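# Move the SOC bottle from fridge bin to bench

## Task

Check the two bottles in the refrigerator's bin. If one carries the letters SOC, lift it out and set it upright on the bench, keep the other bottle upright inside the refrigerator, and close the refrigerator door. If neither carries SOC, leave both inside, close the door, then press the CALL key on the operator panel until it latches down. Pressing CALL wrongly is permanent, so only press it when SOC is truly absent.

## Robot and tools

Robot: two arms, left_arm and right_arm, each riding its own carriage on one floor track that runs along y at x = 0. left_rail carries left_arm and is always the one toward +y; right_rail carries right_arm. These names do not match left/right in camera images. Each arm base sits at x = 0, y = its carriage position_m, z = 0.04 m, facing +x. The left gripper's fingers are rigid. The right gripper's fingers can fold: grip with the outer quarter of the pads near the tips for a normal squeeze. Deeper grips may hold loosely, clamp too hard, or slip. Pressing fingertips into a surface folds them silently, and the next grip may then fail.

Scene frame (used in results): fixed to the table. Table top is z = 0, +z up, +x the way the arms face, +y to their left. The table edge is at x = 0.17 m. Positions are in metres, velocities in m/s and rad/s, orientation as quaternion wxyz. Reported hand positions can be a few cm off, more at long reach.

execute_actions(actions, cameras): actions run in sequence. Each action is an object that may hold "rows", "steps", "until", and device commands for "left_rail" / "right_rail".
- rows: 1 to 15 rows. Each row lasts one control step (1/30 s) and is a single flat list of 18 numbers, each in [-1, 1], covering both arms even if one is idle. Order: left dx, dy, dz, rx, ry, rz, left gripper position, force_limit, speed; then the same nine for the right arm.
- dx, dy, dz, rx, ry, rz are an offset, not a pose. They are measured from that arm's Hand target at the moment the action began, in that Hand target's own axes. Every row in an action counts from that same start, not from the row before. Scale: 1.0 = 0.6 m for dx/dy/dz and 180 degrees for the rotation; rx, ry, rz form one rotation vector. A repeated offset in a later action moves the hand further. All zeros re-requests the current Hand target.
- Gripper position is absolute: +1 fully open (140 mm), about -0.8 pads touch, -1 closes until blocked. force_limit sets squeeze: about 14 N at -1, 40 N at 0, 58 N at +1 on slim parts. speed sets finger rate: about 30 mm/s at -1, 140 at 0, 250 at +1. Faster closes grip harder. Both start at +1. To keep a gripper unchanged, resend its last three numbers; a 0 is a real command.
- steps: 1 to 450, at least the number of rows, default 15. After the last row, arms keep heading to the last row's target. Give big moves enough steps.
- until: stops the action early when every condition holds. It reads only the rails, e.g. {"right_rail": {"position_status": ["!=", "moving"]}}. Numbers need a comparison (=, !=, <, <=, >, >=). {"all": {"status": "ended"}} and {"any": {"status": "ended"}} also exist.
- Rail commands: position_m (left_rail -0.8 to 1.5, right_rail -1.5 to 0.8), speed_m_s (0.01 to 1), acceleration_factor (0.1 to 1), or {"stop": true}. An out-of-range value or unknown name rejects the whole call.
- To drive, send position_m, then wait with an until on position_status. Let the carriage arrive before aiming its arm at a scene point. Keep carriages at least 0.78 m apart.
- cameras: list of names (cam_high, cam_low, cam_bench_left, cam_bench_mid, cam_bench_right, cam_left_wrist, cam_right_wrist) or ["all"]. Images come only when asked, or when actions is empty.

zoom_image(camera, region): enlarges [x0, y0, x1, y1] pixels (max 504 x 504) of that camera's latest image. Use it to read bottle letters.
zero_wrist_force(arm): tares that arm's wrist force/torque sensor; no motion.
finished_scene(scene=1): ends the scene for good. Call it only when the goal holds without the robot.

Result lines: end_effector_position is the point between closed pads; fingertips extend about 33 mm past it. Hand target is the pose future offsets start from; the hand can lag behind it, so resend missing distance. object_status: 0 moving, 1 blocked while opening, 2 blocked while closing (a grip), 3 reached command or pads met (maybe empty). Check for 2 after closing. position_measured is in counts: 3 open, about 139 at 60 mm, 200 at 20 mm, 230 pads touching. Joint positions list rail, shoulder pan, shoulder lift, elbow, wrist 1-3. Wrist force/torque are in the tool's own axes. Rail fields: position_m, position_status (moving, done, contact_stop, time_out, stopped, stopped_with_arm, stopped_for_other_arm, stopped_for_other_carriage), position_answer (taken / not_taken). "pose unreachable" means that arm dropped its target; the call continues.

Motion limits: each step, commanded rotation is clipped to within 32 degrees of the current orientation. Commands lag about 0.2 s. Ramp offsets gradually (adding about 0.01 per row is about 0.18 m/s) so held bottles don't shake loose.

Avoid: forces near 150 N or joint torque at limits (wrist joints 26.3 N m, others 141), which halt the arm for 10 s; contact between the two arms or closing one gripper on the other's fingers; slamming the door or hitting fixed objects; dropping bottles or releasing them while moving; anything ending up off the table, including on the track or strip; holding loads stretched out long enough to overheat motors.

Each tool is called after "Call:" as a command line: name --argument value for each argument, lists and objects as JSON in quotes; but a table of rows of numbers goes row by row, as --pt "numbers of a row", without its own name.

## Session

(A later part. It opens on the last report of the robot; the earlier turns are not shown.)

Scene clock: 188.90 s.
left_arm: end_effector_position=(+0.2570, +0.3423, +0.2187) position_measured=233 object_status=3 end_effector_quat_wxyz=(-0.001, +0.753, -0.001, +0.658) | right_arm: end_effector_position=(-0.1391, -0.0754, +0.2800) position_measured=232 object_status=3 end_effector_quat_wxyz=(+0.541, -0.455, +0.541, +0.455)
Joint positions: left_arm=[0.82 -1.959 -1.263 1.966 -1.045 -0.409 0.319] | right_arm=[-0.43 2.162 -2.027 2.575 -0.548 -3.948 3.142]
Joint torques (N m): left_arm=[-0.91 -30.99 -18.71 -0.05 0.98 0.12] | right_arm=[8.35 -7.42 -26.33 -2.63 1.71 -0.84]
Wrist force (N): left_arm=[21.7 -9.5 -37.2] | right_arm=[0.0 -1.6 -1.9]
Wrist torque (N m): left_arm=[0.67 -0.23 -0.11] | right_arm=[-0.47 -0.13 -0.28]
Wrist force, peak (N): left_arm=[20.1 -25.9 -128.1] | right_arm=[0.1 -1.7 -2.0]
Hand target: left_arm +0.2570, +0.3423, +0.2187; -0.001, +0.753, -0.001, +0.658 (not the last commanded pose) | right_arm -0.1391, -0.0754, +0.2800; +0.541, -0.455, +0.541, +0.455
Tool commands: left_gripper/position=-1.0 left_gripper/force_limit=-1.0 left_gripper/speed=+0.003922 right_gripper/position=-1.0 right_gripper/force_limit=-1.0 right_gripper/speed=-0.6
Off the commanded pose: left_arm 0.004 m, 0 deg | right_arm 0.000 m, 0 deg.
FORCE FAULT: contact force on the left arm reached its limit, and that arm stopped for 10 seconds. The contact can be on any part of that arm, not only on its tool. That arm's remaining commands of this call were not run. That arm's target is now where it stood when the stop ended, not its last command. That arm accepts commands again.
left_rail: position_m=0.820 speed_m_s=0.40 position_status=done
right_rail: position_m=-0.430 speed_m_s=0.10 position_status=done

Call:
execute_actions --actions '[{"rows":[[0,0,-0.03,0,0,0,-1,-1,0,0,0,0,0,0,0,-1,-1,-0.6]],"steps":20},{"rows":[[0,0,-0.1,0,0,0,-1,-1,0,0,0,0,0,0,0,-1,-1,-0.6]],"steps":30}]' --cameras '["cam_left_wrist","cam_right_wrist","cam_high"]'

Scene clock: 190.87 s.
left_arm: end_effector_position=(+0.1797, +0.3423, +0.2292) position_measured=233 object_status=3 end_effector_quat_wxyz=(-0.001, +0.753, -0.001, +0.658) | right_arm: end_effector_position=(-0.1391, -0.0754, +0.2800) position_measured=232 object_status=3 end_effector_quat_wxyz=(+0.541, -0.455, +0.541, +0.455)
Joint positions: left_arm=[0.82 -2.107 -1.239 1.888 -0.908 -0.551 0.224] | right_arm=[-0.43 2.162 -2.027 2.575 -0.548 -3.948 3.142]
Joint torques (N m): left_arm=[-14.86 -19.03 -29.81 2.76 -0.59 -1.27] | right_arm=[9.24 -8.12 -25.46 -2.85 1.55 -0.89]
Wrist force (N): left_arm=[-2.7 1.9 -2.2] | right_arm=[-0.2 -1.4 -2.0]
Wrist torque (N m): left_arm=[0.59 0.02 0.13] | right_arm=[-0.42 -0.09 -0.28]
Wrist force, peak (N): left_arm=[21.8 -9.6 -37.3] | right_arm=[-0.1 -1.5 -2.1]
Hand target: left_arm +0.1797, +0.3423, +0.2292; -0.001, +0.753, -0.001, +0.658 | right_arm -0.1391, -0.0754, +0.2800; +0.541, -0.455, +0.541, +0.455
Off the commanded pose: left_arm 0.000 m, 0 deg | right_arm 0.000 m, 0 deg.
left_rail: position_m=0.820 speed_m_s=0.40 position_status=done
right_rail: position_m=-0.430 speed_m_s=0.10 position_status=done
camera_calibration:
cam_left_wrist: T_world_to_cam=[[-0.126673, -0.985883, -0.109491, 0.377383], [-0.434139, 0.154349, -0.887525, 0.231025], [0.891895, -0.0648913, -0.447562, 0.107268], [0, 0, 0, 1]] pos_world=[0.0524298, 0.343358, 0.294369]
cam_right_wrist: T_world_to_cam=[[-0.975929, 0.157018, 0.151352, -0.146955], [0.0991276, -0.298788, 0.949157, -0.260484], [0.194257, 0.941314, 0.276031, 0.165374], [0, 0, 0, 1]] pos_world=[-0.149721, -0.210424, 0.223834]
Images, in order (width x height): cam_high 672x504, cam_left_wrist 672x504, cam_right_wrist 672x504.

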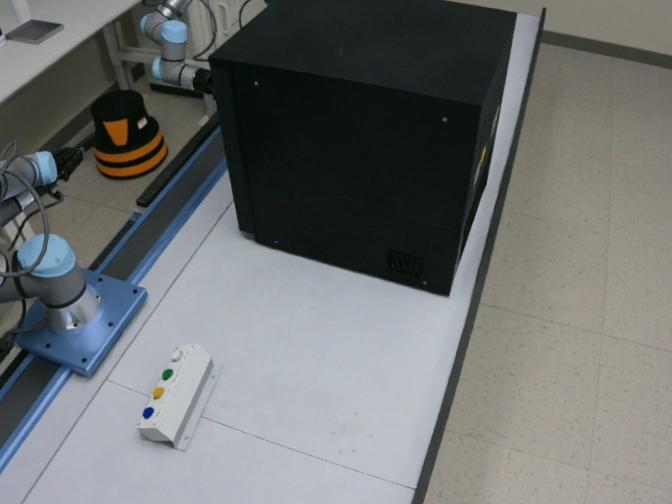

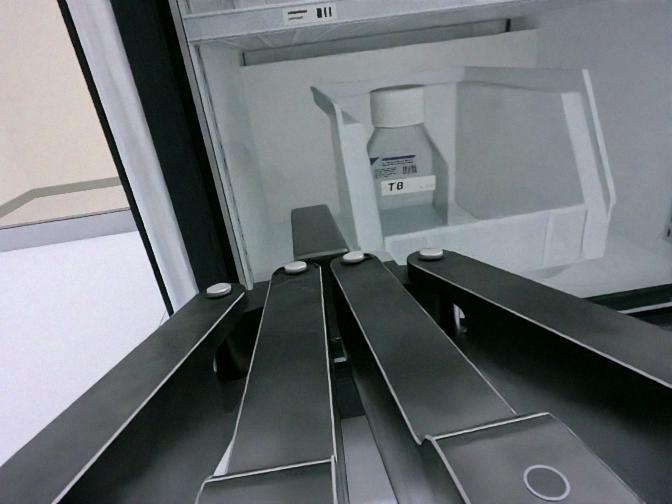

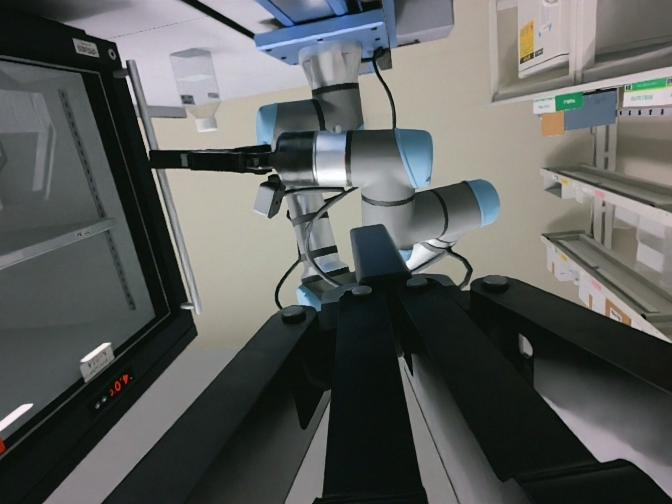

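Door closed and unmoved, TB standing inside, SOC standing on the bench.

Call:
finished_scene

The scene is finished: the task was done.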